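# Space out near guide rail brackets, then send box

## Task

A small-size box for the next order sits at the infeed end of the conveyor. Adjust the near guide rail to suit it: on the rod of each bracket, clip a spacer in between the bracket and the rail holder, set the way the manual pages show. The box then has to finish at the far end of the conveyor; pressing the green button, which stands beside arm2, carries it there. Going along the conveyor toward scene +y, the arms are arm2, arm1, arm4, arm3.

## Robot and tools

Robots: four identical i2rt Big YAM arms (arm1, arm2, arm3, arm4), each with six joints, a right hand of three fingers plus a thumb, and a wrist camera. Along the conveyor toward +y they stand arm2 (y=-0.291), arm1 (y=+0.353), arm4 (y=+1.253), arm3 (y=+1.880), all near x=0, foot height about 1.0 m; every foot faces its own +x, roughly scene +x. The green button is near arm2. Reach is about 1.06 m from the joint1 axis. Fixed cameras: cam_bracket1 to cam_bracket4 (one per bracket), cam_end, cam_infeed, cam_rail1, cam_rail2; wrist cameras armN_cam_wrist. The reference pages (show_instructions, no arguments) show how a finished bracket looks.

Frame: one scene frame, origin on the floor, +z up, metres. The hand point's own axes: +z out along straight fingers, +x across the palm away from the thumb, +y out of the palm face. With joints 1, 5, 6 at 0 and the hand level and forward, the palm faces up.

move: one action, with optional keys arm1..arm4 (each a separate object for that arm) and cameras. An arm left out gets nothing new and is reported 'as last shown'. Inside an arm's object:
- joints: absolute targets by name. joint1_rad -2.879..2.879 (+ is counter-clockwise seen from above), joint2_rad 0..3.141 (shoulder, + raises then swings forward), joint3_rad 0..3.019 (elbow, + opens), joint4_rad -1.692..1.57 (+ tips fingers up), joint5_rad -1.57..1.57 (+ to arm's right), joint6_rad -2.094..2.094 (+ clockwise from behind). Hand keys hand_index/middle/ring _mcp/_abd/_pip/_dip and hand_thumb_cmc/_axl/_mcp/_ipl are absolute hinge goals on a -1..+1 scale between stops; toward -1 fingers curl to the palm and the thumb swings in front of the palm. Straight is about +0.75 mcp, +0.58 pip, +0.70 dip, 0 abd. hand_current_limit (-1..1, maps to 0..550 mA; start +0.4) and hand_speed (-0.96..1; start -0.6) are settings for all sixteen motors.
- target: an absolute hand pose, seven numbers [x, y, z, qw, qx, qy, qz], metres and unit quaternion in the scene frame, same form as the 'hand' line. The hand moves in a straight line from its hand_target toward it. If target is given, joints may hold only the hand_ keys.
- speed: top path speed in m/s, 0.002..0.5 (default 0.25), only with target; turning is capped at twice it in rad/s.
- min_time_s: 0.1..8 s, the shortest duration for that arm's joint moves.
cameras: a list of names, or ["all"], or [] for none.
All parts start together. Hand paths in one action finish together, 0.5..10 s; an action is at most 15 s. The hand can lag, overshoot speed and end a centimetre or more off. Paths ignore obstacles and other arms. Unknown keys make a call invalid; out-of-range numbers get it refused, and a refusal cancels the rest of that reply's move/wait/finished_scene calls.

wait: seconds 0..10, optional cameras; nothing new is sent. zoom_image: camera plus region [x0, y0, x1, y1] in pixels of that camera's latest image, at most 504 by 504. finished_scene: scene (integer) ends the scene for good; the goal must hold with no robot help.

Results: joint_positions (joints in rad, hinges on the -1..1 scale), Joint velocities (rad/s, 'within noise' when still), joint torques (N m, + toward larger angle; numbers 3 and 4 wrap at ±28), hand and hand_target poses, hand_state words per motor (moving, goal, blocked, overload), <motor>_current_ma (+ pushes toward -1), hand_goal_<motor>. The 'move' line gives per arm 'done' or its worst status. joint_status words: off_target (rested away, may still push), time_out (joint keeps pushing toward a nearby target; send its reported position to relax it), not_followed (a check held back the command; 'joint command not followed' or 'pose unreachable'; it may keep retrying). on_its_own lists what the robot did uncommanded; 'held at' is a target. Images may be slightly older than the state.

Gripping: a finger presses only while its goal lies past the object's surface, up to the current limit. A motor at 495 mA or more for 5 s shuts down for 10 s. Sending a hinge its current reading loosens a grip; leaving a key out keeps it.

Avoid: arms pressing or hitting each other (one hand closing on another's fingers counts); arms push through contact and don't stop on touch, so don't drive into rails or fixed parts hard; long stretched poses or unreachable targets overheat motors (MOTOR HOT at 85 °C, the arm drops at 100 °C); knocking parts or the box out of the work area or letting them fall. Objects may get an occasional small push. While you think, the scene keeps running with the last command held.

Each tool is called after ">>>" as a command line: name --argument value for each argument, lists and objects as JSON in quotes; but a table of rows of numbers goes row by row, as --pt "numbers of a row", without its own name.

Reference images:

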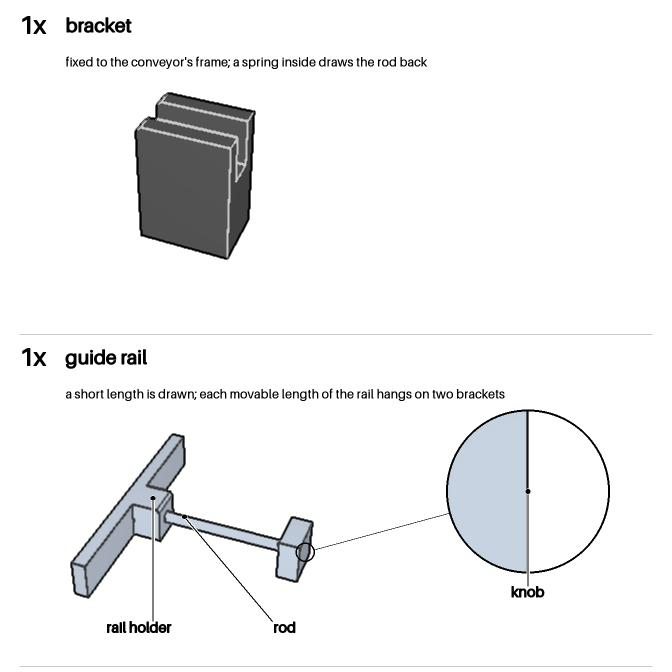

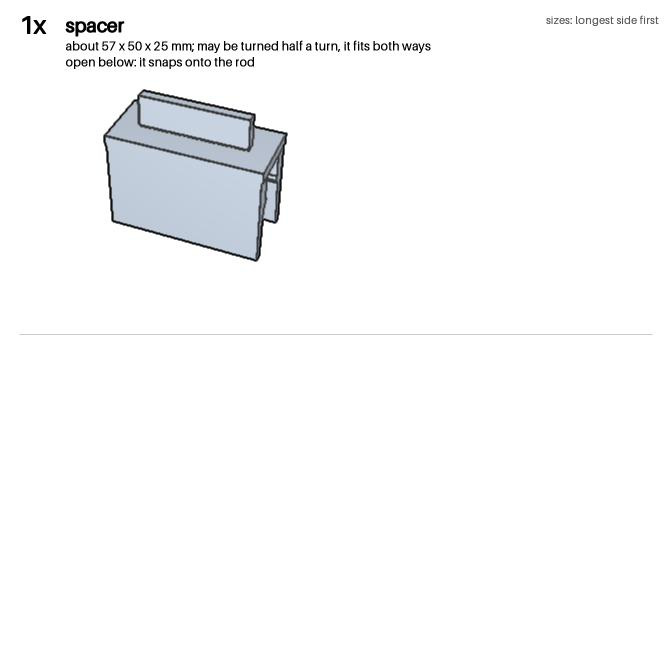

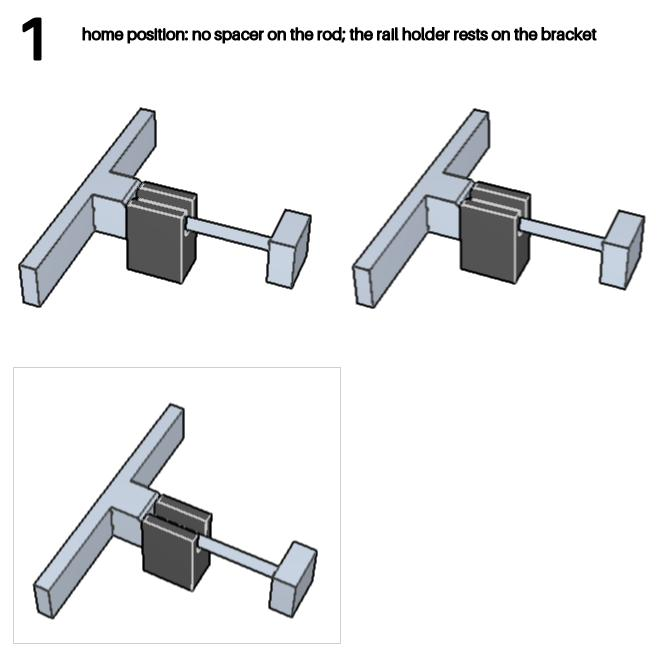

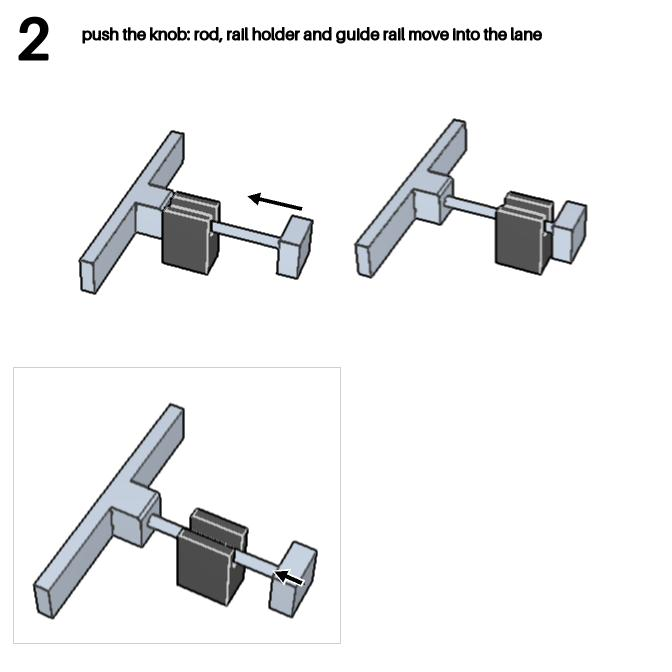

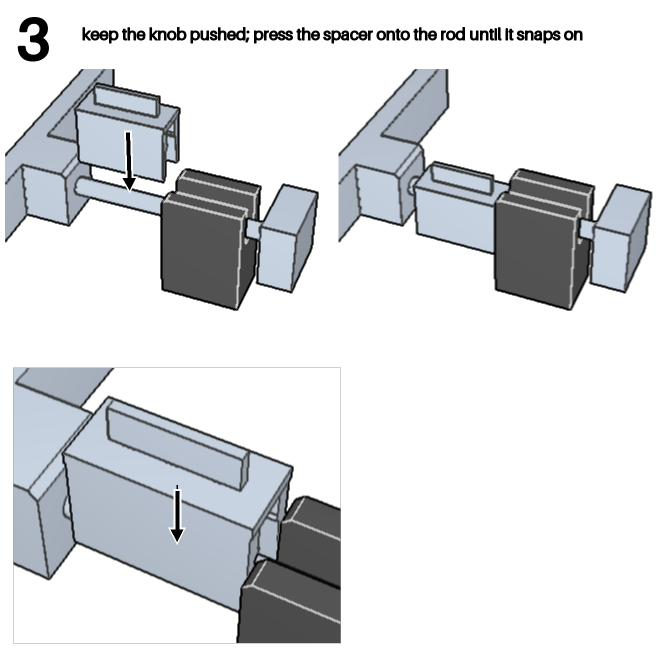

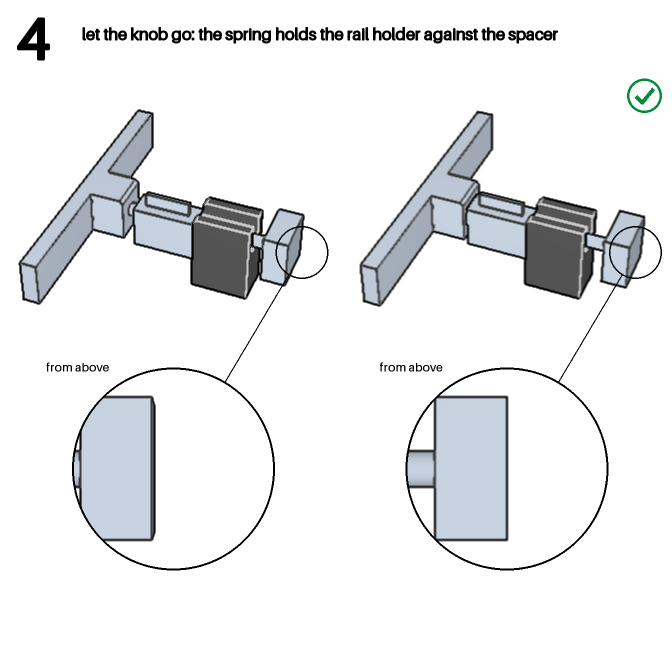

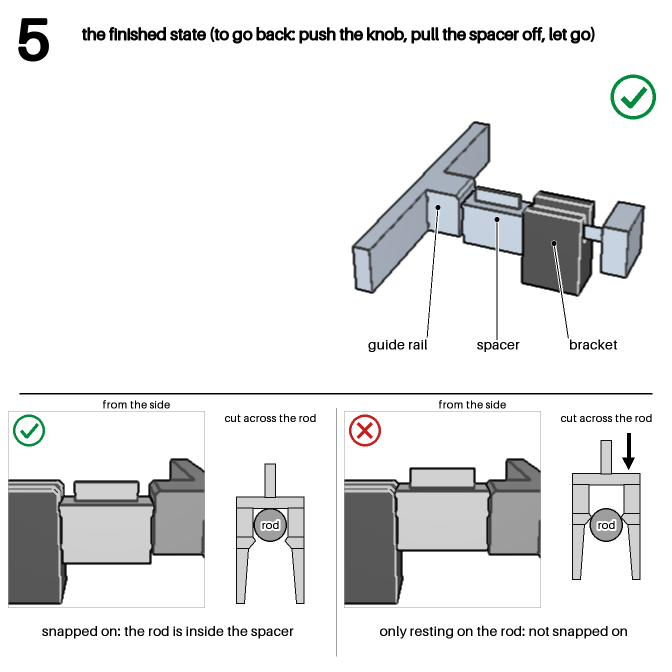

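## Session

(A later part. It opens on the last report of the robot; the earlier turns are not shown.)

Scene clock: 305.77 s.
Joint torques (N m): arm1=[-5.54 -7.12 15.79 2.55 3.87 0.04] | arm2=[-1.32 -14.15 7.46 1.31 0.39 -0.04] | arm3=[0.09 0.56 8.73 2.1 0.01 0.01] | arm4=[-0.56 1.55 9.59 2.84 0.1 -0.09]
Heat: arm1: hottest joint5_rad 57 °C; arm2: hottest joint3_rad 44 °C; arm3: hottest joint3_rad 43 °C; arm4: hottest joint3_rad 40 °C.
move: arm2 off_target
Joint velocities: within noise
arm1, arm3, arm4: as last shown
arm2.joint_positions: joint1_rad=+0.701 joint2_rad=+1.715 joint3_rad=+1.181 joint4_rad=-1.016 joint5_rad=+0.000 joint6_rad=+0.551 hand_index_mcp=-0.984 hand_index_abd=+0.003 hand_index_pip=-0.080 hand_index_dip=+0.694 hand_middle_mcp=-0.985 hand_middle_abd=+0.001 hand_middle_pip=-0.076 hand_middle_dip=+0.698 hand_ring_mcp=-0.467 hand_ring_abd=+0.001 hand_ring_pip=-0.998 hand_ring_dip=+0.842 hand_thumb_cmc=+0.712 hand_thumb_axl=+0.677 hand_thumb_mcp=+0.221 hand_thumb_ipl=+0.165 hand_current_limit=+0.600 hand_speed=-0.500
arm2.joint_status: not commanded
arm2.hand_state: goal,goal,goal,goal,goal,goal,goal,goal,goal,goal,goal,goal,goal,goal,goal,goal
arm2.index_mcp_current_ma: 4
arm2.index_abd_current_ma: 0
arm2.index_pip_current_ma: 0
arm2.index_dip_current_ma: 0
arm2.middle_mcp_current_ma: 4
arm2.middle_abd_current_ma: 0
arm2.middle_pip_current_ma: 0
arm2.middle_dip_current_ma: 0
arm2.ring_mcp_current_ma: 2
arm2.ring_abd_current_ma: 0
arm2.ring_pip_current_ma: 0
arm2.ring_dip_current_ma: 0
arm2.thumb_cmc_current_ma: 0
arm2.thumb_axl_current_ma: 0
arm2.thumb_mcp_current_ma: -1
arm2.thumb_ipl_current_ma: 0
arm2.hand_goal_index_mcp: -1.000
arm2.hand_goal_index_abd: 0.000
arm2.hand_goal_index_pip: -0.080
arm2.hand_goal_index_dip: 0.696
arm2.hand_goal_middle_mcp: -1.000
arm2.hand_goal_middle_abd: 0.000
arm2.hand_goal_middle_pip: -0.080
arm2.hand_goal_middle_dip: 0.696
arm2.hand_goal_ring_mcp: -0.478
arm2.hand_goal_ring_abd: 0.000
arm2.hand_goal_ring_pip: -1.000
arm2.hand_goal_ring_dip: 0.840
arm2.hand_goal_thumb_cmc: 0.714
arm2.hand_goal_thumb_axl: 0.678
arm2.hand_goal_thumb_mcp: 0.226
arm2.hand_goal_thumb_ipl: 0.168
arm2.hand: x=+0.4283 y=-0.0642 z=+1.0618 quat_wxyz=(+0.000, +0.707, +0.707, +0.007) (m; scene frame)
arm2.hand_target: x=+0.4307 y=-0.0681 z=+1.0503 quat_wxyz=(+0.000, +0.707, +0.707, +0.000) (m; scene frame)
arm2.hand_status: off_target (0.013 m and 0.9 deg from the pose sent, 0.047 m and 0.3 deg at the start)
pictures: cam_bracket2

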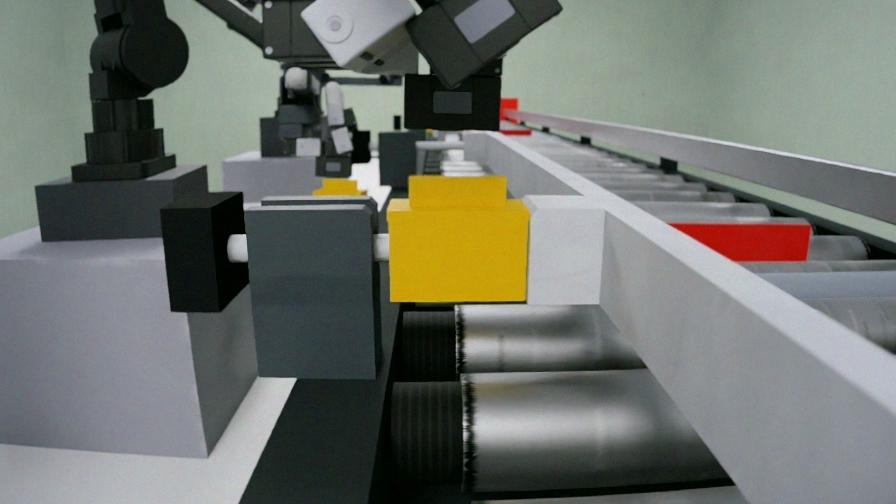

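>>> move --arm2 '{"target": [0.434, -0.068, 1.026, 0.0, 0.7071, 0.7071, 0.0], "speed": 0.1}' --cameras '["cam_bracket2"]'

Scene clock: 306.77 s.
Joint torques (N m): arm1=[-5.6 -7.18 15.8 2.56 3.88 0.03] | arm2=[-1.32 -14.04 6.8 1.31 0.23 -0.05] | arm3=[0.67 0.67 8.69 2.09 0.04 0] | arm4=[-0.56 1.44 9.63 2.82 0.09 -0.09]
Heat: arm1: hottest joint5_rad 57 °C; arm2: hottest joint3_rad 43 °C; arm3: hottest joint3_rad 43 °C; arm4: hottest joint3_rad 40 °C.
move: arm2 off_target
Joint velocities: within noise
arm1, arm3, arm4: as last shown
arm2.joint_positions: joint1_rad=+0.698 joint2_rad=+1.756 joint3_rad=+1.166 joint4_rad=-0.959 joint5_rad=+0.000 joint6_rad=+0.547 hand_index_mcp=-0.984 hand_index_abd=+0.003 hand_index_pip=-0.080 hand_index_dip=+0.693 hand_middle_mcp=-0.985 hand_middle_abd=+0.001 hand_middle_pip=-0.076 hand_middle_dip=+0.698 hand_ring_mcp=-0.467 hand_ring_abd=+0.001 hand_ring_pip=-0.998 hand_ring_dip=+0.842 hand_thumb_cmc=+0.712 hand_thumb_axl=+0.677 hand_thumb_mcp=+0.221 hand_thumb_ipl=+0.165 hand_current_limit=+0.600 hand_speed=-0.500
arm2.joint_status: not commanded
arm2.hand_state: goal,goal,goal,goal,goal,goal,goal,goal,goal,goal,goal,goal,goal,goal,goal,goal
arm2.index_mcp_current_ma: 4
arm2.index_abd_current_ma: 0
arm2.index_pip_current_ma: 0
arm2.index_dip_current_ma: 0
arm2.middle_mcp_current_ma: 4
arm2.middle_abd_current_ma: 0
arm2.middle_pip_current_ma: 0
arm2.middle_dip_current_ma: 0
arm2.ring_mcp_current_ma: 2
arm2.ring_abd_current_ma: 0
arm2.ring_pip_current_ma: 0
arm2.ring_dip_current_ma: 0
arm2.thumb_cmc_current_ma: 0
arm2.thumb_axl_current_ma: 0
arm2.thumb_mcp_current_ma: -1
arm2.thumb_ipl_current_ma: 0
arm2.hand_goal_index_mcp: -1.000
arm2.hand_goal_index_abd: 0.000
arm2.hand_goal_index_pip: -0.080
arm2.hand_goal_index_dip: 0.696
arm2.hand_goal_middle_mcp: -1.000
arm2.hand_goal_middle_abd: 0.000
arm2.hand_goal_middle_pip: -0.080
arm2.hand_goal_middle_dip: 0.696
arm2.hand_goal_ring_mcp: -0.478
arm2.hand_goal_ring_abd: 0.000
arm2.hand_goal_ring_pip: -1.000
arm2.hand_goal_ring_dip: 0.840
arm2.hand_goal_thumb_cmc: 0.714
arm2.hand_goal_thumb_axl: 0.678
arm2.hand_goal_thumb_mcp: 0.226
arm2.hand_goal_thumb_ipl: 0.168
arm2.hand: x=+0.4322 y=-0.0635 z=+1.0387 quat_wxyz=(+0.001, +0.707, +0.707, +0.008) (m; scene frame)
arm2.hand_target: x=+0.4337 y=-0.0680 z=+1.0263 quat_wxyz=(+0.000, +0.707, +0.707, +0.000) (m; scene frame)
arm2.hand_status: off_target (0.014 m and 1.0 deg from the pose sent, 0.036 m and 0.8 deg at the start)
pictures: cam_bracket2

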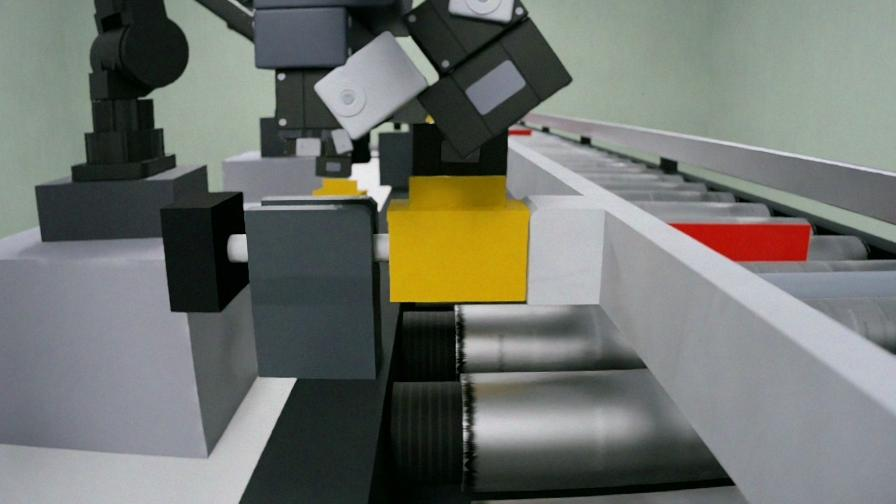

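>>> move --arm2 '{"target": [0.433, -0.068, 1.006, 0.0, 0.7071, 0.7071, 0.0], "speed": 0.08}' --cameras '["cam_bracket2"]'

Scene clock: 307.87 s.
Joint torques (N m): arm1=[-5.6 -7.12 15.8 2.56 3.87 0.03] | arm2=[-1.79 -13.74 6.58 1.32 0.3 -0.07] | arm3=[0.44 0.62 8.58 2.15 0.01 -0.01] | arm4=[-0.5 1.44 9.59 2.88 0.09 -0.1]
Heat: arm1: hottest joint5_rad 57 °C; arm2: hottest joint3_rad 43 °C; arm3: hottest joint3_rad 43 °C; arm4: hottest joint3_rad 40 °C.
move: arm2 off_target
Joint velocities: within noise
arm1, arm3, arm4: as last shown
arm1.hand_target: x=+0.3569 y=+0.5558 z=+1.0351 quat_wxyz=(+0.065, +0.707, +0.702, +0.060) (m; scene frame)
arm2.joint_positions: joint1_rad=+0.698 joint2_rad=+1.775 joint3_rad=+1.148 joint4_rad=-0.911 joint5_rad=+0.000 joint6_rad=+0.547 hand_index_mcp=-0.984 hand_index_abd=+0.003 hand_index_pip=-0.080 hand_index_dip=+0.694 hand_middle_mcp=-1.000 hand_middle_abd=+0.001 hand_middle_pip=-0.076 hand_middle_dip=+0.698 hand_ring_mcp=-0.467 hand_ring_abd=+0.001 hand_ring_pip=-0.998 hand_ring_dip=+0.842 hand_thumb_cmc=+0.712 hand_thumb_axl=+0.677 hand_thumb_mcp=+0.221 hand_thumb_ipl=+0.165 hand_current_limit=+0.600 hand_speed=-0.500
arm2.joint_status: not commanded
arm2.hand_state: goal,goal,goal,goal,goal,goal,goal,goal,goal,goal,goal,goal,goal,goal,goal,goal
arm2.index_mcp_current_ma: 4
arm2.index_abd_current_ma: 0
arm2.index_pip_current_ma: 0
arm2.index_dip_current_ma: 0
arm2.middle_mcp_current_ma: 0
arm2.middle_abd_current_ma: 0
arm2.middle_pip_current_ma: 0
arm2.middle_dip_current_ma: 0
arm2.ring_mcp_current_ma: 2
arm2.ring_abd_current_ma: 0
arm2.ring_pip_current_ma: 0
arm2.ring_dip_current_ma: 0
arm2.thumb_cmc_current_ma: 0
arm2.thumb_axl_current_ma: 0
arm2.thumb_mcp_current_ma: -1
arm2.thumb_ipl_current_ma: 0
arm2.hand_goal_index_mcp: -1.000
arm2.hand_goal_index_abd: 0.000
arm2.hand_goal_index_pip: -0.080
arm2.hand_goal_index_dip: 0.696
arm2.hand_goal_middle_mcp: -1.000
arm2.hand_goal_middle_abd: 0.000
arm2.hand_goal_middle_pip: -0.080
arm2.hand_goal_middle_dip: 0.696
arm2.hand_goal_ring_mcp: -0.478
arm2.hand_goal_ring_abd: 0.000
arm2.hand_goal_ring_pip: -1.000
arm2.hand_goal_ring_dip: 0.840
arm2.hand_goal_thumb_cmc: 0.714
arm2.hand_goal_thumb_axl: 0.678
arm2.hand_goal_thumb_mcp: 0.226
arm2.hand_goal_thumb_ipl: 0.168
arm2.hand: x=+0.4336 y=-0.0627 z=+1.0251 quat_wxyz=(+0.002, +0.707, +0.707, +0.013) (m; scene frame)
arm2.hand_target: x=+0.4324 y=-0.0681 z=+1.0065 quat_wxyz=(+0.000, +0.707, +0.707, +0.000) (m; scene frame)
arm2.hand_status: off_target (0.020 m and 1.6 deg from the pose sent, 0.033 m and 0.9 deg at the start)
pictures: cam_bracket2

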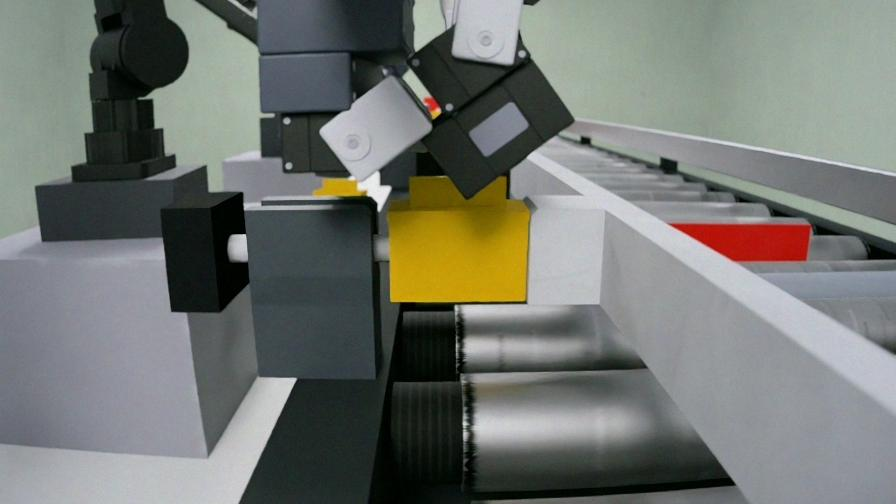

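>>> move --arm2 '{"target": [0.430, -0.070, 0.988, 0.0, 0.7071, 0.7071, 0.0], "speed": 0.08}' --cameras '["cam_bracket2"]'

>>> zoom_image --camera "cam_bracket2" --region '[350, 150, 550, 330]'

Scene clock: 309.10 s.
Joint torques (N m): arm1=[-5.54 -7.12 15.75 2.58 3.89 0.03] | arm2=[-0.73 -12.81 5.94 1.33 0.16 -0.06] | arm3=[1.67 -0.15 8.83 2 0.03 -0.02] | arm4=[-0.38 1.44 9.62 2.88 0.09 -0.09]
Heat: arm1: hottest joint5_rad 57 °C; arm2: hottest joint3_rad 43 °C; arm3: hottest joint3_rad 43 °C; arm4: hottest joint3_rad 40 °C.
move: arm2 off_target
Joint velocities: within noise
arm1, arm3, arm4: as last shown
arm1.joint_positions: joint1_rad=+0.760 joint2_rad=+1.345 joint3_rad=+0.572 joint4_rad=-0.861 joint5_rad=+0.053 joint6_rad=+0.807 hand_index_mcp=-0.473 hand_index_abd=-0.003 hand_index_pip=-0.998 hand_index_dip=+0.842 hand_middle_mcp=-0.445 hand_middle_abd=+0.022 hand_middle_pip=-1.000 hand_middle_dip=+0.842 hand_ring_mcp=-0.465 hand_ring_abd=+0.001 hand_ring_pip=-0.999 hand_ring_dip=+0.843 hand_thumb_cmc=+0.716 hand_thumb_axl=+0.676 hand_thumb_mcp=+0.217 hand_thumb_ipl=+0.165 hand_current_limit=+0.750 hand_speed=-0.500
arm1.hand: x=+0.2861 y=+0.5313 z=+0.9826 quat_wxyz=(+0.028, +0.680, +0.732, -0.030) (m; scene frame)
arm1.hand_target: x=+0.3568 y=+0.5558 z=+1.0351 quat_wxyz=(+0.065, +0.707, +0.702, +0.060) (m; scene frame)
arm2.joint_positions: joint1_rad=+0.698 joint2_rad=+1.786 joint3_rad=+1.127 joint4_rad=-0.857 joint5_rad=+0.003 joint6_rad=+0.547 hand_index_mcp=-0.985 hand_index_abd=+0.003 hand_index_pip=-0.080 hand_index_dip=+0.693 hand_middle_mcp=-1.000 hand_middle_abd=+0.001 hand_middle_pip=-0.077 hand_middle_dip=+0.698 hand_ring_mcp=-0.467 hand_ring_abd=+0.001 hand_ring_pip=-0.998 hand_ring_dip=+0.842 hand_thumb_cmc=+0.713 hand_thumb_axl=+0.677 hand_thumb_mcp=+0.221 hand_thumb_ipl=+0.165 hand_current_limit=+0.600 hand_speed=-0.500
arm2.joint_status: not commanded
arm2.hand_state: goal,goal,goal,goal,goal,goal,goal,goal,goal,goal,goal,goal,goal,goal,goal,goal
arm2.index_mcp_current_ma: 4
arm2.index_abd_current_ma: 0
arm2.index_pip_current_ma: 0
arm2.index_dip_current_ma: 0
arm2.middle_mcp_current_ma: 0
arm2.middle_abd_current_ma: 0
arm2.middle_pip_current_ma: 0
arm2.middle_dip_current_ma: 0
arm2.ring_mcp_current_ma: 2
arm2.ring_abd_current_ma: 0
arm2.ring_pip_current_ma: 0
arm2.ring_dip_current_ma: 0
arm2.thumb_cmc_current_ma: 0
arm2.thumb_axl_current_ma: 0
arm2.thumb_mcp_current_ma: -1
arm2.thumb_ipl_current_ma: 0
arm2.hand_goal_index_mcp: -1.000
arm2.hand_goal_index_abd: 0.000
arm2.hand_goal_index_pip: -0.080
arm2.hand_goal_index_dip: 0.696
arm2.hand_goal_middle_mcp: -1.000
arm2.hand_goal_middle_abd: 0.000
arm2.hand_goal_middle_pip: -0.080
arm2.hand_goal_middle_dip: 0.696
arm2.hand_goal_ring_mcp: -0.478
arm2.hand_goal_ring_abd: 0.000
arm2.hand_goal_ring_pip: -1.000
arm2.hand_goal_ring_dip: 0.840
arm2.hand_goal_thumb_cmc: 0.714
arm2.hand_goal_thumb_axl: 0.678
arm2.hand_goal_thumb_mcp: 0.226
arm2.hand_goal_thumb_ipl: 0.168
arm2.hand: x=+0.4354 y=-0.0620 z=+1.0158 quat_wxyz=(+0.006, +0.707, +0.707, +0.024) (m; scene frame)
arm2.hand_target: x=+0.4288 y=-0.0703 z=+0.9890 quat_wxyz=(+0.000, +0.707, +0.707, +0.000) (m; scene frame)
arm2.hand_status: off_target (0.029 m and 2.8 deg from the pose sent, 0.038 m and 1.6 deg at the start)
pictures: cam_bracket2

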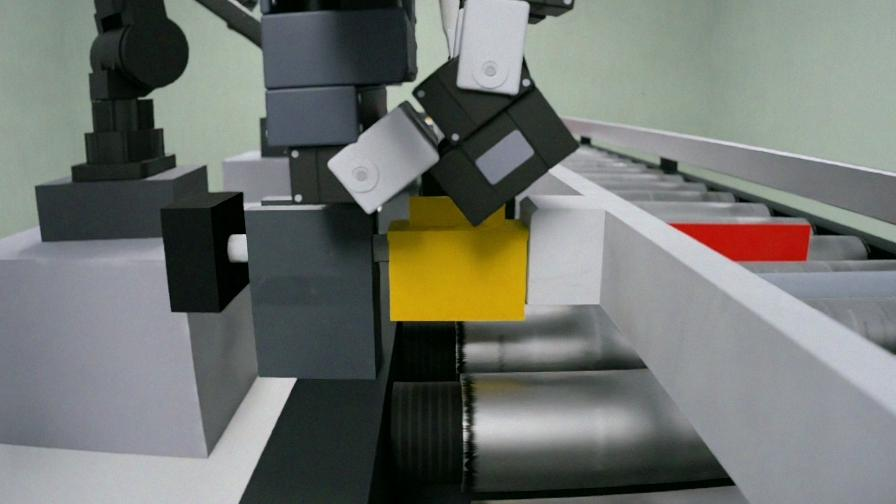

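Scaled by 2.520 from the camera's 896x504 image, which has a finer 1280x720 frame.

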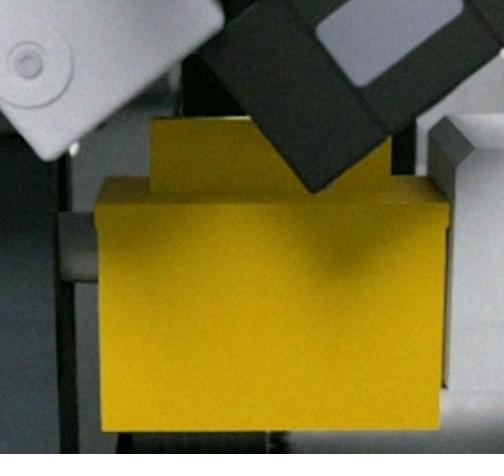

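>>> move --arm2 '{"target": [0.400, -0.070, 1.17, 0.0, 0.7071, 0.7071, 0.0], "speed": 0.25}' --cameras '["cam_bracket2"]'

>>> move --arm2 '{"target": [0.24, -0.04, 1.17, 0.0, 0.7071, 0.7071, 0.0], "speed": 0.25, "joints": {"hand_index_mcp": -0.479, "hand_index_pip": -1, "hand_index_dip": 0.84, "hand_middle_mcp": -0.479, "hand_middle_pip": -1, "hand_middle_dip": 0.84}}' --cameras '["cam_bracket2", "cam_rail1"]'

Scene clock: 310.63 s.
Joint torques (N m): arm1=[-5.54 -7.18 15.77 2.59 3.92 0.03] | arm2=[0.15 -12.86 10.41 0.53 0.24 0.11] | arm3=[0.62 0.79 8.7 2.03 0.07 0.04] | arm4=[-0.5 1.67 9.62 2.85 0.09 -0.1]
Heat: arm1: hottest joint5_rad 57 °C; arm2: hottest joint3_rad 43 °C; arm3: hottest joint3_rad 43 °C; arm4: hottest joint3_rad 40 °C.
move: arm2 done
Joint velocities: within noise
arm1.joint_positions: joint1_rad=+0.760 joint2_rad=+1.345 joint3_rad=+0.572 joint4_rad=-0.861 joint5_rad=+0.052 joint6_rad=+0.807 hand_index_mcp=-0.473 hand_index_abd=-0.003 hand_index_pip=-0.998 hand_index_dip=+0.842 hand_middle_mcp=-0.445 hand_middle_abd=+0.022 hand_middle_pip=-1.000 hand_middle_dip=+0.842 hand_ring_mcp=-0.465 hand_ring_abd=+0.001 hand_ring_pip=-0.999 hand_ring_dip=+0.843 hand_thumb_cmc=+0.716 hand_thumb_axl=+0.676 hand_thumb_mcp=+0.217 hand_thumb_ipl=+0.165 hand_current_limit=+0.750 hand_speed=-0.500
arm1.joint_status: not commanded
arm1.hand_state: goal,goal,goal,goal,blocked,blocked,goal,goal,goal,goal,goal,goal,goal,goal,goal,goal
arm1.index_mcp_current_ma: 9
arm1.index_abd_current_ma: -4
arm1.index_pip_current_ma: 2
arm1.index_dip_current_ma: 3
arm1.middle_mcp_current_ma: 93
arm1.middle_abd_current_ma: 44
arm1.middle_pip_current_ma: 0
arm1.middle_dip_current_ma: 3
arm1.ring_mcp_current_ma: 29
arm1.ring_abd_current_ma: 1
arm1.ring_pip_current_ma: 1
arm1.ring_dip_current_ma: 4
arm1.thumb_cmc_current_ma: 3
arm1.thumb_axl_current_ma: -2
arm1.thumb_mcp_current_ma: -23
arm1.thumb_ipl_current_ma: -7
arm1.hand_goal_index_mcp: -0.478
arm1.hand_goal_index_abd: 0.000
arm1.hand_goal_index_pip: -1.000
arm1.hand_goal_index_dip: 0.840
arm1.hand_goal_middle_mcp: -0.478
arm1.hand_goal_middle_abd: 0.000
arm1.hand_goal_middle_pip: -1.000
arm1.hand_goal_middle_dip: 0.840
arm1.hand_goal_ring_mcp: -0.478
arm1.hand_goal_ring_abd: 0.000
arm1.hand_goal_ring_pip: -1.000
arm1.hand_goal_ring_dip: 0.840
arm1.hand_goal_thumb_cmc: 0.714
arm1.hand_goal_thumb_axl: 0.678
arm1.hand_goal_thumb_mcp: 0.226
arm1.hand_goal_thumb_ipl: 0.168
arm1.hand: x=+0.2859 y=+0.5313 z=+0.9826 quat_wxyz=(+0.028, +0.680, +0.732, -0.031) (m; scene frame)
arm1.hand_target: x=+0.3569 y=+0.5558 z=+1.0352 quat_wxyz=(+0.065, +0.707, +0.702, +0.060) (m; scene frame)
arm1.hand_status: not commanded
arm2.joint_positions: joint1_rad=+0.718 joint2_rad=+1.532 joint3_rad=+1.248 joint4_rad=-1.289 joint5_rad=+0.003 joint6_rad=+0.564 hand_index_mcp=-0.985 hand_index_abd=+0.003 hand_index_pip=-0.080 hand_index_dip=+0.693 hand_middle_mcp=-0.995 hand_middle_abd=+0.001 hand_middle_pip=-0.077 hand_middle_dip=+0.698 hand_ring_mcp=-0.467 hand_ring_abd=+0.001 hand_ring_pip=-0.998 hand_ring_dip=+0.842 hand_thumb_cmc=+0.713 hand_thumb_axl=+0.677 hand_thumb_mcp=+0.221 hand_thumb_ipl=+0.165 hand_current_limit=+0.600 hand_speed=-0.500
arm2.joint_status: not commanded
arm2.hand_state: goal,goal,goal,goal,goal,goal,goal,goal,goal,goal,goal,goal,goal,goal,goal,goal
arm2.index_mcp_current_ma: 4
arm2.index_abd_current_ma: 0
arm2.index_pip_current_ma: 0
arm2.index_dip_current_ma: 0
arm2.middle_mcp_current_ma: 1
arm2.middle_abd_current_ma: 0
arm2.middle_pip_current_ma: 0
arm2.middle_dip_current_ma: 0
arm2.ring_mcp_current_ma: 2
arm2.ring_abd_current_ma: 0
arm2.ring_pip_current_ma: 0
arm2.ring_dip_current_ma: 0
arm2.thumb_cmc_current_ma: 0
arm2.thumb_axl_current_ma: 0
arm2.thumb_mcp_current_ma: -1
arm2.thumb_ipl_current_ma: 0
arm2.hand_goal_index_mcp: -1.000
arm2.hand_goal_index_abd: 0.000
arm2.hand_goal_index_pip: -0.080
arm2.hand_goal_index_dip: 0.696
arm2.hand_goal_middle_mcp: -1.000
arm2.hand_goal_middle_abd: 0.000
arm2.hand_goal_middle_pip: -0.080
arm2.hand_goal_middle_dip: 0.696
arm2.hand_goal_ring_mcp: -0.478
arm2.hand_goal_ring_abd: 0.000
arm2.hand_goal_ring_pip: -1.000
arm2.hand_goal_ring_dip: 0.840
arm2.hand_goal_thumb_cmc: 0.714
arm2.hand_goal_thumb_axl: 0.678
arm2.hand_goal_thumb_mcp: 0.226
arm2.hand_goal_thumb_ipl: 0.168
arm2.hand: x=+0.3948 y=-0.0770 z=+1.1644 quat_wxyz=(-0.001, +0.706, +0.708, -0.004) (m; scene frame)
arm2.hand_target: x=+0.3997 y=-0.0701 z=+1.1700 quat_wxyz=(+0.000, +0.707, +0.707, +0.000) (m; scene frame)
arm2.hand_status: done (0.010 m and 0.5 deg from the pose sent, 0.158 m and 2.8 deg at the start)
arm3.joint_positions: joint1_rad=-0.066 joint2_rad=+0.623 joint3_rad=+1.407 joint4_rad=-1.267 joint5_rad=-0.036 joint6_rad=+1.128 hand_index_mcp=+0.754 hand_index_abd=+0.001 hand_index_pip=+0.577 hand_index_dip=+0.696 hand_middle_mcp=+0.754 hand_middle_abd=+0.001 hand_middle_pip=+0.577 hand_middle_dip=+0.696 hand_ring_mcp=+0.754 hand_ring_abd=+0.001 hand_ring_pip=+0.577 hand_ring_dip=+0.696 hand_thumb_cmc=+0.714 hand_thumb_axl=+0.677 hand_thumb_mcp=+0.226 hand_thumb_ipl=+0.168 hand_current_limit=+0.400 hand_speed=-0.600
arm3.joint_status: not commanded
arm3.hand_state: goal,goal,goal,goal,goal,goal,goal,goal,goal,goal,goal,goal,goal,goal,goal,goal
arm3.index_mcp_current_ma: 0
arm3.index_abd_current_ma: 0
arm3.index_pip_current_ma: 1
arm3.index_dip_current_ma: 0
arm3.middle_mcp_current_ma: 0
arm3.middle_abd_current_ma: 1
arm3.middle_pip_current_ma: 1
arm3.middle_dip_current_ma: 0
arm3.ring_mcp_current_ma: 0
arm3.ring_abd_current_ma: 0
arm3.ring_pip_current_ma: 1
arm3.ring_dip_current_ma: 0
arm3.thumb_cmc_current_ma: 0
arm3.thumb_axl_current_ma: -1
arm3.thumb_mcp_current_ma: 0
arm3.thumb_ipl_current_ma: 0
arm3.hand_goal_index_mcp: 0.754
arm3.hand_goal_index_abd: 0.000
arm3.hand_goal_index_pip: 0.576
arm3.hand_goal_index_dip: 0.696
arm3.hand_goal_middle_mcp: 0.754
arm3.hand_goal_middle_abd: 0.000
arm3.hand_goal_middle_pip: 0.576
arm3.hand_goal_middle_dip: 0.696
arm3.hand_goal_ring_mcp: 0.754
arm3.hand_goal_ring_abd: 0.000
arm3.hand_goal_ring_pip: 0.576
arm3.hand_goal_ring_dip: 0.696
arm3.hand_goal_thumb_cmc: 0.714
arm3.hand_goal_thumb_axl: 0.678
arm3.hand_goal_thumb_mcp: 0.226
arm3.hand_goal_thumb_ipl: 0.168
arm3.hand: x=+0.1674 y=+1.7468 z=+1.5789 quat_wxyz=(+0.148, +0.846, +0.109, +0.500) (m; scene frame)
arm3.hand_target: x=+0.1644 y=+1.7474 z=+1.5900 quat_wxyz=(+0.152, +0.840, +0.109, +0.510) (m; scene frame)
arm3.hand_status: not commanded
arm4.joint_positions: joint1_rad=+0.036 joint2_rad=+0.636 joint3_rad=+1.438 joint4_rad=-1.159 joint5_rad=-0.065 joint6_rad=+1.072 hand_index_mcp=+0.755 hand_index_abd=+0.001 hand_index_pip=+0.577 hand_index_dip=+0.696 hand_middle_mcp=+0.755 hand_middle_abd=+0.001 hand_middle_pip=+0.577 hand_middle_dip=+0.696 hand_ring_mcp=+0.755 hand_ring_abd=+0.001 hand_ring_pip=+0.577 hand_ring_dip=+0.696 hand_thumb_cmc=+0.715 hand_thumb_axl=+0.677 hand_thumb_mcp=+0.226 hand_thumb_ipl=+0.168 hand_current_limit=+0.400 hand_speed=-0.600
arm4.joint_status: not commanded
arm4.hand_state: goal,goal,goal,goal,goal,goal,goal,goal,goal,goal,goal,goal,goal,goal,goal,goal
arm4.index_mcp_current_ma: 2
arm4.index_abd_current_ma: 1
arm4.index_pip_current_ma: 1
arm4.index_dip_current_ma: 0
arm4.middle_mcp_current_ma: 2
arm4.middle_abd_current_ma: 0
arm4.middle_pip_current_ma: 1
arm4.middle_dip_current_ma: 0
arm4.ring_mcp_current_ma: 2
arm4.ring_abd_current_ma: 1
arm4.ring_pip_current_ma: 1
arm4.ring_dip_current_ma: 0
arm4.thumb_cmc_current_ma: 2
arm4.thumb_axl_current_ma: -1
arm4.thumb_mcp_current_ma: 0
arm4.thumb_ipl_current_ma: 0
arm4.hand_goal_index_mcp: 0.754
arm4.hand_goal_index_abd: 0.000
arm4.hand_goal_index_pip: 0.576
arm4.hand_goal_index_dip: 0.696
arm4.hand_goal_middle_mcp: 0.754
arm4.hand_goal_middle_abd: 0.000
arm4.hand_goal_middle_pip: 0.576
arm4.hand_goal_middle_dip: 0.696
arm4.hand_goal_ring_mcp: 0.754
arm4.hand_goal_ring_abd: 0.000
arm4.hand_goal_ring_pip: 0.576
arm4.hand_goal_ring_dip: 0.696
arm4.hand_goal_thumb_cmc: 0.714
arm4.hand_goal_thumb_axl: 0.678
arm4.hand_goal_thumb_mcp: 0.226
arm4.hand_goal_thumb_ipl: 0.168
arm4.hand: x=+0.3151 y=+1.2167 z=+1.6294 quat_wxyz=(+0.081, +0.779, +0.272, +0.559) (m; scene frame)
arm4.hand_target: x=+0.3107 y=+1.2162 z=+1.6444 quat_wxyz=(+0.084, +0.770, +0.270, +0.572) (m; scene frame)
arm4.hand_status: not commanded
pictures: cam_bracket2

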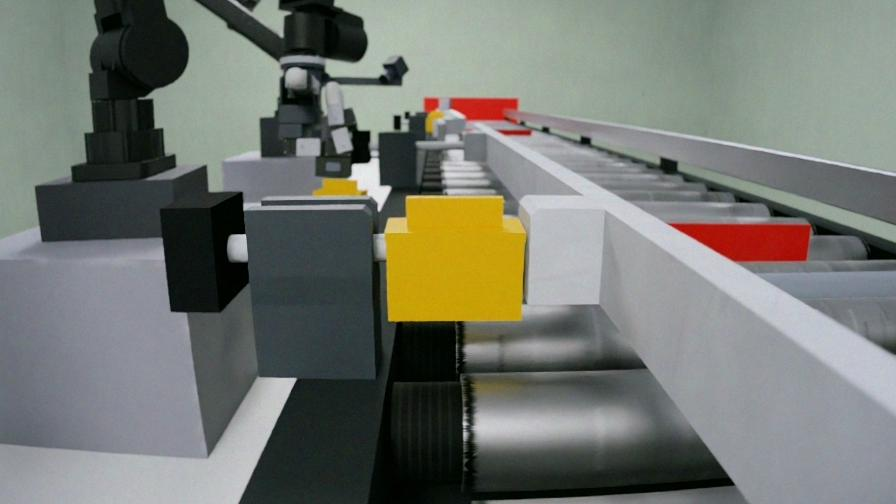

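Scene clock: 312.17 s.
Joint torques (N m): arm1=[-5.6 -7.12 15.77 2.61 3.92 0.03] | arm2=[-1.2 -10.4 7.8 0.44 0.37 0.12] | arm3=[-0.03 1.08 8.7 2.21 0.01 -0.02] | arm4=[-0.67 1.61 9.63 2.88 0.09 -0.09]
Heat: arm1: hottest joint5_rad 58 °C; arm2: hottest joint3_rad 43 °C; arm3: hottest joint3_rad 43 °C; arm4: hottest joint3_rad 40 °C.
move: arm2 done
Joint velocities: within noise
arm1, arm3, arm4: as last shown
arm2.joint_positions: joint1_rad=+1.056 joint2_rad=+1.290 joint3_rad=+1.013 joint4_rad=-1.288 joint5_rad=+0.002 joint6_rad=+0.891 hand_index_mcp=-0.472 hand_index_abd=+0.003 hand_index_pip=-0.998 hand_index_dip=+0.837 hand_middle_mcp=-0.473 hand_middle_abd=+0.001 hand_middle_pip=-0.998 hand_middle_dip=+0.838 hand_ring_mcp=-0.467 hand_ring_abd=+0.001 hand_ring_pip=-0.998 hand_ring_dip=+0.842 hand_thumb_cmc=+0.713 hand_thumb_axl=+0.677 hand_thumb_mcp=+0.221 hand_thumb_ipl=+0.165 hand_current_limit=+0.600 hand_speed=-0.500
arm2.joint_status: all done
arm2.hand_state: goal,goal,goal,goal,goal,goal,goal,goal,goal,goal,goal,goal,goal,goal,goal,goal
arm2.index_mcp_current_ma: 1
arm2.index_abd_current_ma: 0
arm2.index_pip_current_ma: 0
arm2.index_dip_current_ma: 0
arm2.middle_mcp_current_ma: 0
arm2.middle_abd_current_ma: 0
arm2.middle_pip_current_ma: 0
arm2.middle_dip_current_ma: 0
arm2.ring_mcp_current_ma: 2
arm2.ring_abd_current_ma: 0
arm2.ring_pip_current_ma: 0
arm2.ring_dip_current_ma: 0
arm2.thumb_cmc_current_ma: 0
arm2.thumb_axl_current_ma: 0
arm2.thumb_mcp_current_ma: -1
arm2.thumb_ipl_current_ma: 0
arm2.hand_goal_index_mcp: -0.478
arm2.hand_goal_index_abd: 0.000
arm2.hand_goal_index_pip: -1.000
arm2.hand_goal_index_dip: 0.840
arm2.hand_goal_middle_mcp: -0.478
arm2.hand_goal_middle_abd: 0.000
arm2.hand_goal_middle_pip: -1.000
arm2.hand_goal_middle_dip: 0.840
arm2.hand_goal_ring_mcp: -0.478
arm2.hand_goal_ring_abd: 0.000
arm2.hand_goal_ring_pip: -1.000
arm2.hand_goal_ring_dip: 0.840
arm2.hand_goal_thumb_cmc: 0.714
arm2.hand_goal_thumb_axl: 0.678
arm2.hand_goal_thumb_mcp: 0.226
arm2.hand_goal_thumb_ipl: 0.168
arm2.hand: x=+0.2399 y=-0.0364 z=+1.1701 quat_wxyz=(-0.001, +0.702, +0.712, +0.001) (m; scene frame)
arm2.hand_target: x=+0.2400 y=-0.0399 z=+1.1701 quat_wxyz=(+0.000, +0.707, +0.707, +0.000) (m; scene frame)
arm2.hand_status: done (0.004 m and 0.8 deg from the pose sent, 0.159 m and 0.4 deg at the start)
pictures: cam_bracket2, cam_rail1

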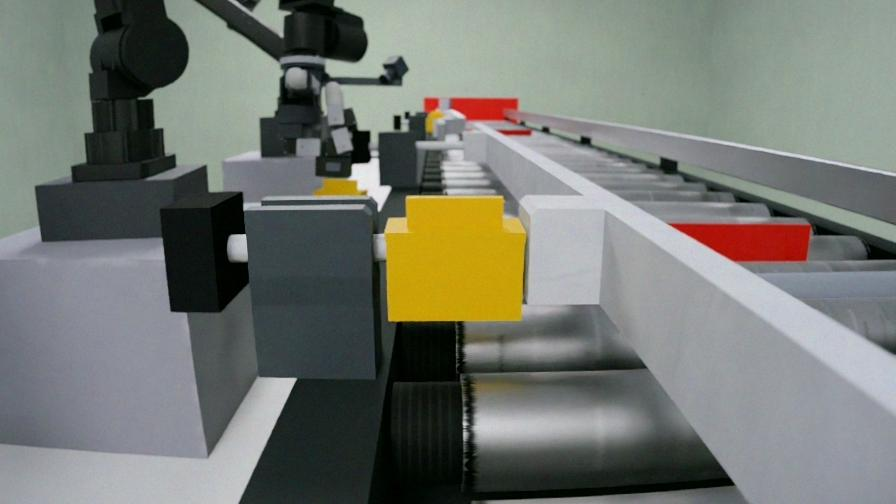

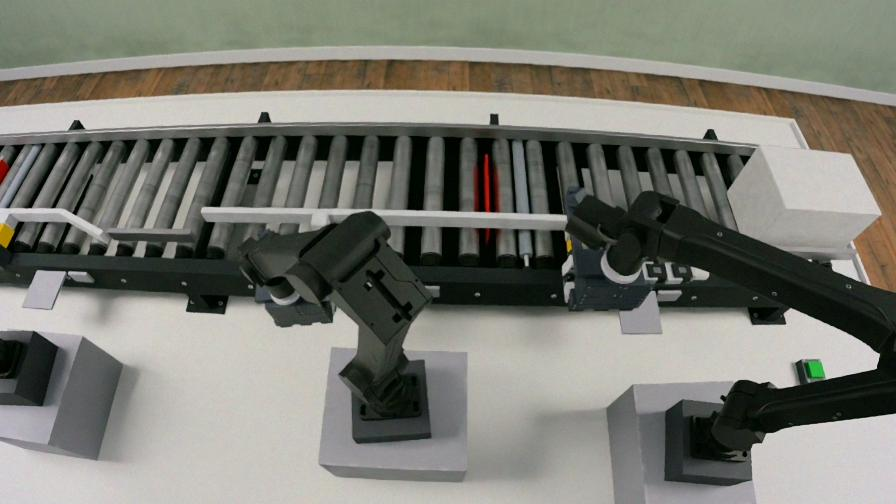

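>>> move --arm2 '{"target": [0.222, -0.036, 0.992, 0.0, 0.7071, 0.7071, 0.0], "speed": 0.2}' --cameras '["cam_bracket2"]'

Scene clock: 313.87 s.
Joint torques (N m): arm1=[-5.6 -7.24 15.79 2.61 3.91 0.04] | arm2=[0.03 -9.64 6.06 1.21 0.34 0.1] | arm3=[1.03 0.79 8.65 2.18 0.06 -0.04] | arm4=[-0.5 1.38 9.59 2.88 0.1 -0.09]
Heat: arm1: hottest joint5_rad 58 °C; arm2: hottest joint3_rad 43 °C; arm3: hottest joint3_rad 43 °C; arm4: hottest joint3_rad 40 °C.
move: arm2 done
Joint velocities: within noise
arm1, arm3, arm4: as last shown
arm2.joint_positions: joint1_rad=+1.091 joint2_rad=+1.540 joint3_rad=+0.726 joint4_rad=-0.753 joint5_rad=+0.002 joint6_rad=+0.937 hand_index_mcp=-0.472 hand_index_abd=+0.003 hand_index_pip=-0.998 hand_index_dip=+0.837 hand_middle_mcp=-0.473 hand_middle_abd=+0.001 hand_middle_pip=-0.998 hand_middle_dip=+0.838 hand_ring_mcp=-0.467 hand_ring_abd=+0.001 hand_ring_pip=-0.998 hand_ring_dip=+0.842 hand_thumb_cmc=+0.713 hand_thumb_axl=+0.677 hand_thumb_mcp=+0.221 hand_thumb_ipl=+0.165 hand_current_limit=+0.600 hand_speed=-0.500
arm2.joint_status: not commanded
arm2.hand_state: goal,goal,goal,goal,goal,goal,goal,goal,goal,goal,goal,goal,goal,goal,goal,goal
arm2.index_mcp_current_ma: 1
arm2.index_abd_current_ma: 0
arm2.index_pip_current_ma: 0
arm2.index_dip_current_ma: 0
arm2.middle_mcp_current_ma: 0
arm2.middle_abd_current_ma: 0
arm2.middle_pip_current_ma: 0
arm2.middle_dip_current_ma: 0
arm2.ring_mcp_current_ma: 2
arm2.ring_abd_current_ma: 0
arm2.ring_pip_current_ma: 0
arm2.ring_dip_current_ma: 0
arm2.thumb_cmc_current_ma: 0
arm2.thumb_axl_current_ma: 0
arm2.thumb_mcp_current_ma: -1
arm2.thumb_ipl_current_ma: 0
arm2.hand_goal_index_mcp: -0.478
arm2.hand_goal_index_abd: 0.000
arm2.hand_goal_index_pip: -1.000
arm2.hand_goal_index_dip: 0.840
arm2.hand_goal_middle_mcp: -0.478
arm2.hand_goal_middle_abd: 0.000
arm2.hand_goal_middle_pip: -1.000
arm2.hand_goal_middle_dip: 0.840
arm2.hand_goal_ring_mcp: -0.478
arm2.hand_goal_ring_abd: 0.000
arm2.hand_goal_ring_pip: -1.000
arm2.hand_goal_ring_dip: 0.840
arm2.hand_goal_thumb_cmc: 0.714
arm2.hand_goal_thumb_axl: 0.678
arm2.hand_goal_thumb_mcp: 0.226
arm2.hand_goal_thumb_ipl: 0.168
arm2.hand: x=+0.2229 y=-0.0385 z=+0.9945 quat_wxyz=(-0.001, +0.707, +0.708, -0.001) (m; scene frame)
arm2.hand_target: x=+0.2220 y=-0.0360 z=+0.9921 quat_wxyz=(+0.000, +0.707, +0.707, +0.000) (m; scene frame)
arm2.hand_status: done (0.004 m and 0.2 deg from the pose sent, 0.179 m and 0.8 deg at the start)
pictures: cam_bracket2

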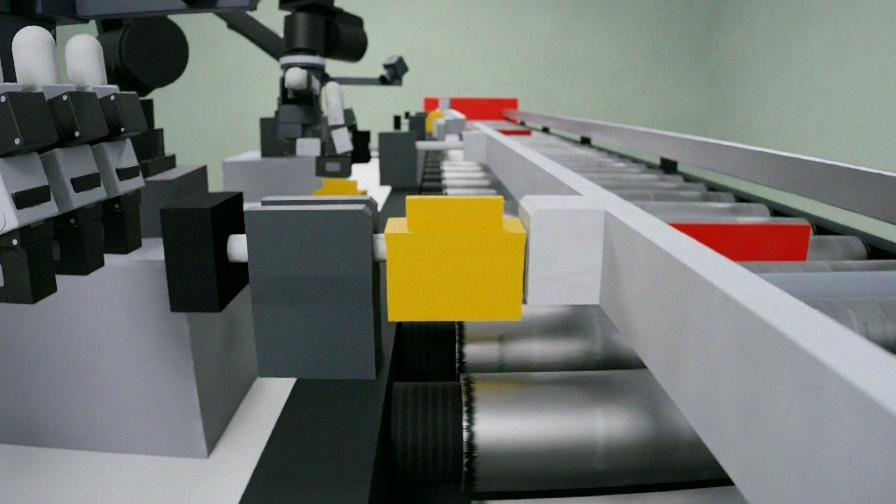

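>>> move --arm2 '{"target": [0.31, -0.034, 0.995, 0.0, 0.7071, 0.7071, 0.0], "speed": 0.15}'

>>> move --arm2 '{"target": [0.36, -0.030, 1.015, 0.0616, 0.7044, 0.7044, 0.0616], "speed": 0.15}' --cameras '["cam_bracket2", "cam_bracket1"]'

Scene clock: 315.20 s.
Joint torques (N m): arm1=[-5.54 -7.18 15.76 2.59 3.9 0.03] | arm2=[-2.9 -11.11 9.51 1.07 0.73 -0.23] | arm3=[0.91 0.38 8.72 2.13 0.02 -0.03] | arm4=[-0.56 1.49 9.63 2.85 0.09 -0.08]
Heat: arm1: hottest joint5_rad 58 °C; arm2: hottest joint3_rad 43 °C; arm3: hottest joint3_rad 43 °C; arm4: hottest joint3_rad 40 °C.
move: arm2 off_target
Joint velocities: within noise
arm1, arm3, arm4: as last shown
arm1.hand: x=+0.2860 y=+0.5312 z=+0.9826 quat_wxyz=(+0.028, +0.680, +0.732, -0.031) (m; scene frame)
arm1.hand_target: x=+0.3568 y=+0.5558 z=+1.0351 quat_wxyz=(+0.065, +0.707, +0.702, +0.060) (m; scene frame)
arm2.joint_positions: joint1_rad=+0.948 joint2_rad=+1.643 joint3_rad=+0.846 joint4_rad=-0.804 joint5_rad=-0.007 joint6_rad=+0.793 hand_index_mcp=-0.472 hand_index_abd=-0.002 hand_index_pip=-0.998 hand_index_dip=+0.837 hand_middle_mcp=-0.477 hand_middle_abd=+0.006 hand_middle_pip=-0.997 hand_middle_dip=+0.838 hand_ring_mcp=-0.467 hand_ring_abd=+0.001 hand_ring_pip=-0.998 hand_ring_dip=+0.842 hand_thumb_cmc=+0.712 hand_thumb_axl=+0.677 hand_thumb_mcp=+0.221 hand_thumb_ipl=+0.165 hand_current_limit=+0.600 hand_speed=-0.500
arm2.joint_status: not commanded
arm2.hand_state: goal,goal,goal,goal,goal,goal,goal,goal,goal,goal,goal,goal,goal,goal,goal,goal
arm2.index_mcp_current_ma: 1
arm2.index_abd_current_ma: 0
arm2.index_pip_current_ma: 0
arm2.index_dip_current_ma: 0
arm2.middle_mcp_current_ma: 0
arm2.middle_abd_current_ma: 0
arm2.middle_pip_current_ma: 0
arm2.middle_dip_current_ma: 0
arm2.ring_mcp_current_ma: 2
arm2.ring_abd_current_ma: 0
arm2.ring_pip_current_ma: 0
arm2.ring_dip_current_ma: 0
arm2.thumb_cmc_current_ma: 0
arm2.thumb_axl_current_ma: 0
arm2.thumb_mcp_current_ma: -1
arm2.thumb_ipl_current_ma: 0
arm2.hand_goal_index_mcp: -0.478
arm2.hand_goal_index_abd: 0.000
arm2.hand_goal_index_pip: -1.000
arm2.hand_goal_index_dip: 0.840
arm2.hand_goal_middle_mcp: -0.478
arm2.hand_goal_middle_abd: 0.000
arm2.hand_goal_middle_pip: -1.000
arm2.hand_goal_middle_dip: 0.840
arm2.hand_goal_ring_mcp: -0.478
arm2.hand_goal_ring_abd: 0.000
arm2.hand_goal_ring_pip: -1.000
arm2.hand_goal_ring_dip: 0.840
arm2.hand_goal_thumb_cmc: 0.714
arm2.hand_goal_thumb_axl: 0.678
arm2.hand_goal_thumb_mcp: 0.226
arm2.hand_goal_thumb_ipl: 0.168
arm2.hand: x=+0.2835 y=-0.0437 z=+0.9888 quat_wxyz=(-0.005, +0.706, +0.708, -0.018) (m; scene frame)
arm2.hand_target: x=+0.3089 y=-0.0349 z=+0.9958 quat_wxyz=(+0.000, +0.707, +0.707, +0.000) (m; scene frame)
arm2.hand_status: off_target (0.029 m and 2.1 deg from the pose sent, 0.087 m and 0.2 deg at the start)
pictures: none

Scene clock: 316.33 s.
Joint torques (N m): arm1=[-5.54 -7.06 15.79 2.61 3.9 0.04] | arm2=[-5.25 -11.22 11 5.31 3.21 -0.33] | arm3=[0.38 1.38 8.69 2.19 0.06 -0.02] | arm4=[-0.67 1.49 9.65 2.84 0.09 -0.09]
Heat: arm1: hottest joint5_rad 58 °C; arm2: hottest joint3_rad 43 °C; arm3: hottest joint3_rad 43 °C; arm4: hottest joint3_rad 40 °C.
move: arm2 off_target
Joint velocities: within noise
arm1, arm3, arm4: as last shown
arm2.joint_positions: joint1_rad=+0.964 joint2_rad=+1.648 joint3_rad=+0.846 joint4_rad=-0.798 joint5_rad=+0.056 joint6_rad=+0.791 hand_index_mcp=-0.459 hand_index_abd=-0.037 hand_index_pip=-0.992 hand_index_dip=+0.837 hand_middle_mcp=-0.473 hand_middle_abd=+0.004 hand_middle_pip=-0.997 hand_middle_dip=+0.838 hand_ring_mcp=-0.467 hand_ring_abd=+0.001 hand_ring_pip=-0.998 hand_ring_dip=+0.842 hand_thumb_cmc=+0.712 hand_thumb_axl=+0.677 hand_thumb_mcp=+0.221 hand_thumb_ipl=+0.165 hand_current_limit=+0.600 hand_speed=-0.500
arm2.joint_status: not commanded
arm2.hand_state: goal,blocked,goal,goal,goal,goal,goal,goal,goal,goal,goal,goal,goal,goal,goal,goal
arm2.index_mcp_current_ma: 6
arm2.index_abd_current_ma: -16
arm2.index_pip_current_ma: 1
arm2.index_dip_current_ma: 0
arm2.middle_mcp_current_ma: 1
arm2.middle_abd_current_ma: 0
arm2.middle_pip_current_ma: 0
arm2.middle_dip_current_ma: 0
arm2.ring_mcp_current_ma: 2
arm2.ring_abd_current_ma: 0
arm2.ring_pip_current_ma: 0
arm2.ring_dip_current_ma: 0
arm2.thumb_cmc_current_ma: 0
arm2.thumb_axl_current_ma: 0
arm2.thumb_mcp_current_ma: -1
arm2.thumb_ipl_current_ma: 0
arm2.hand_goal_index_mcp: -0.478
arm2.hand_goal_index_abd: 0.000
arm2.hand_goal_index_pip: -1.000
arm2.hand_goal_index_dip: 0.840
arm2.hand_goal_middle_mcp: -0.478
arm2.hand_goal_middle_abd: 0.000
arm2.hand_goal_middle_pip: -1.000
arm2.hand_goal_middle_dip: 0.840
arm2.hand_goal_ring_mcp: -0.478
arm2.hand_goal_ring_abd: 0.000
arm2.hand_goal_ring_pip: -1.000
arm2.hand_goal_ring_dip: 0.840
arm2.hand_goal_thumb_cmc: 0.714
arm2.hand_goal_thumb_axl: 0.678
arm2.hand_goal_thumb_mcp: 0.226
arm2.hand_goal_thumb_ipl: 0.168
arm2.hand: x=+0.2880 y=-0.0446 z=+0.9921 quat_wxyz=(+0.027, +0.699, +0.715, -0.017) (m; scene frame)
arm2.hand_target: x=+0.3525 y=-0.0354 z=+1.0221 quat_wxyz=(+0.065, +0.707, +0.702, +0.058) (m; scene frame)
arm2.hand_status: off_target (0.077 m and 9.9 deg from the pose sent, 0.082 m and 11.9 deg at the start)
pictures: cam_bracket1, cam_bracket2

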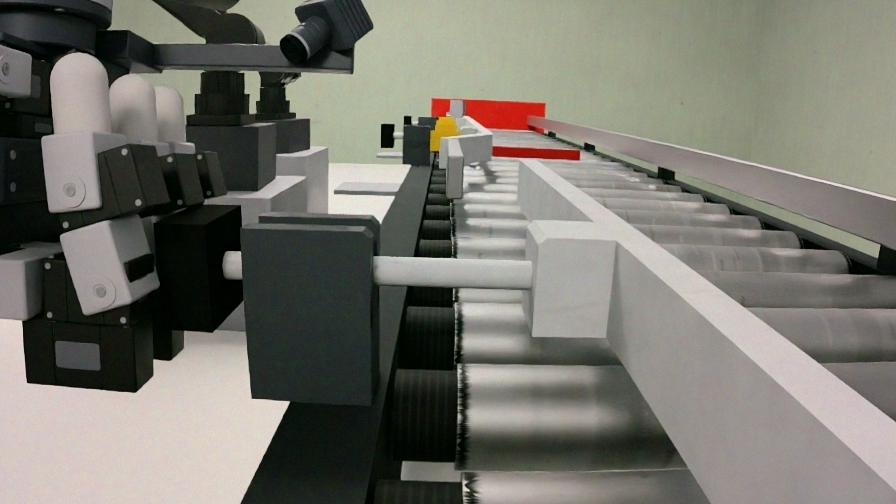

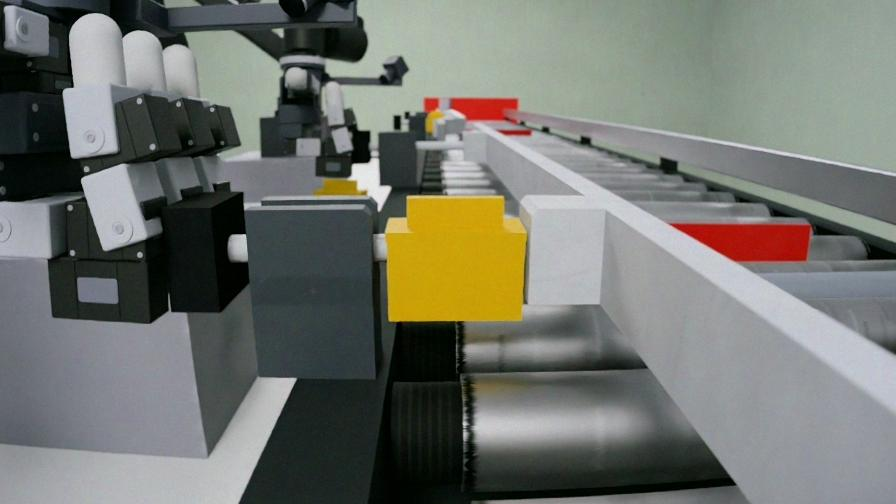

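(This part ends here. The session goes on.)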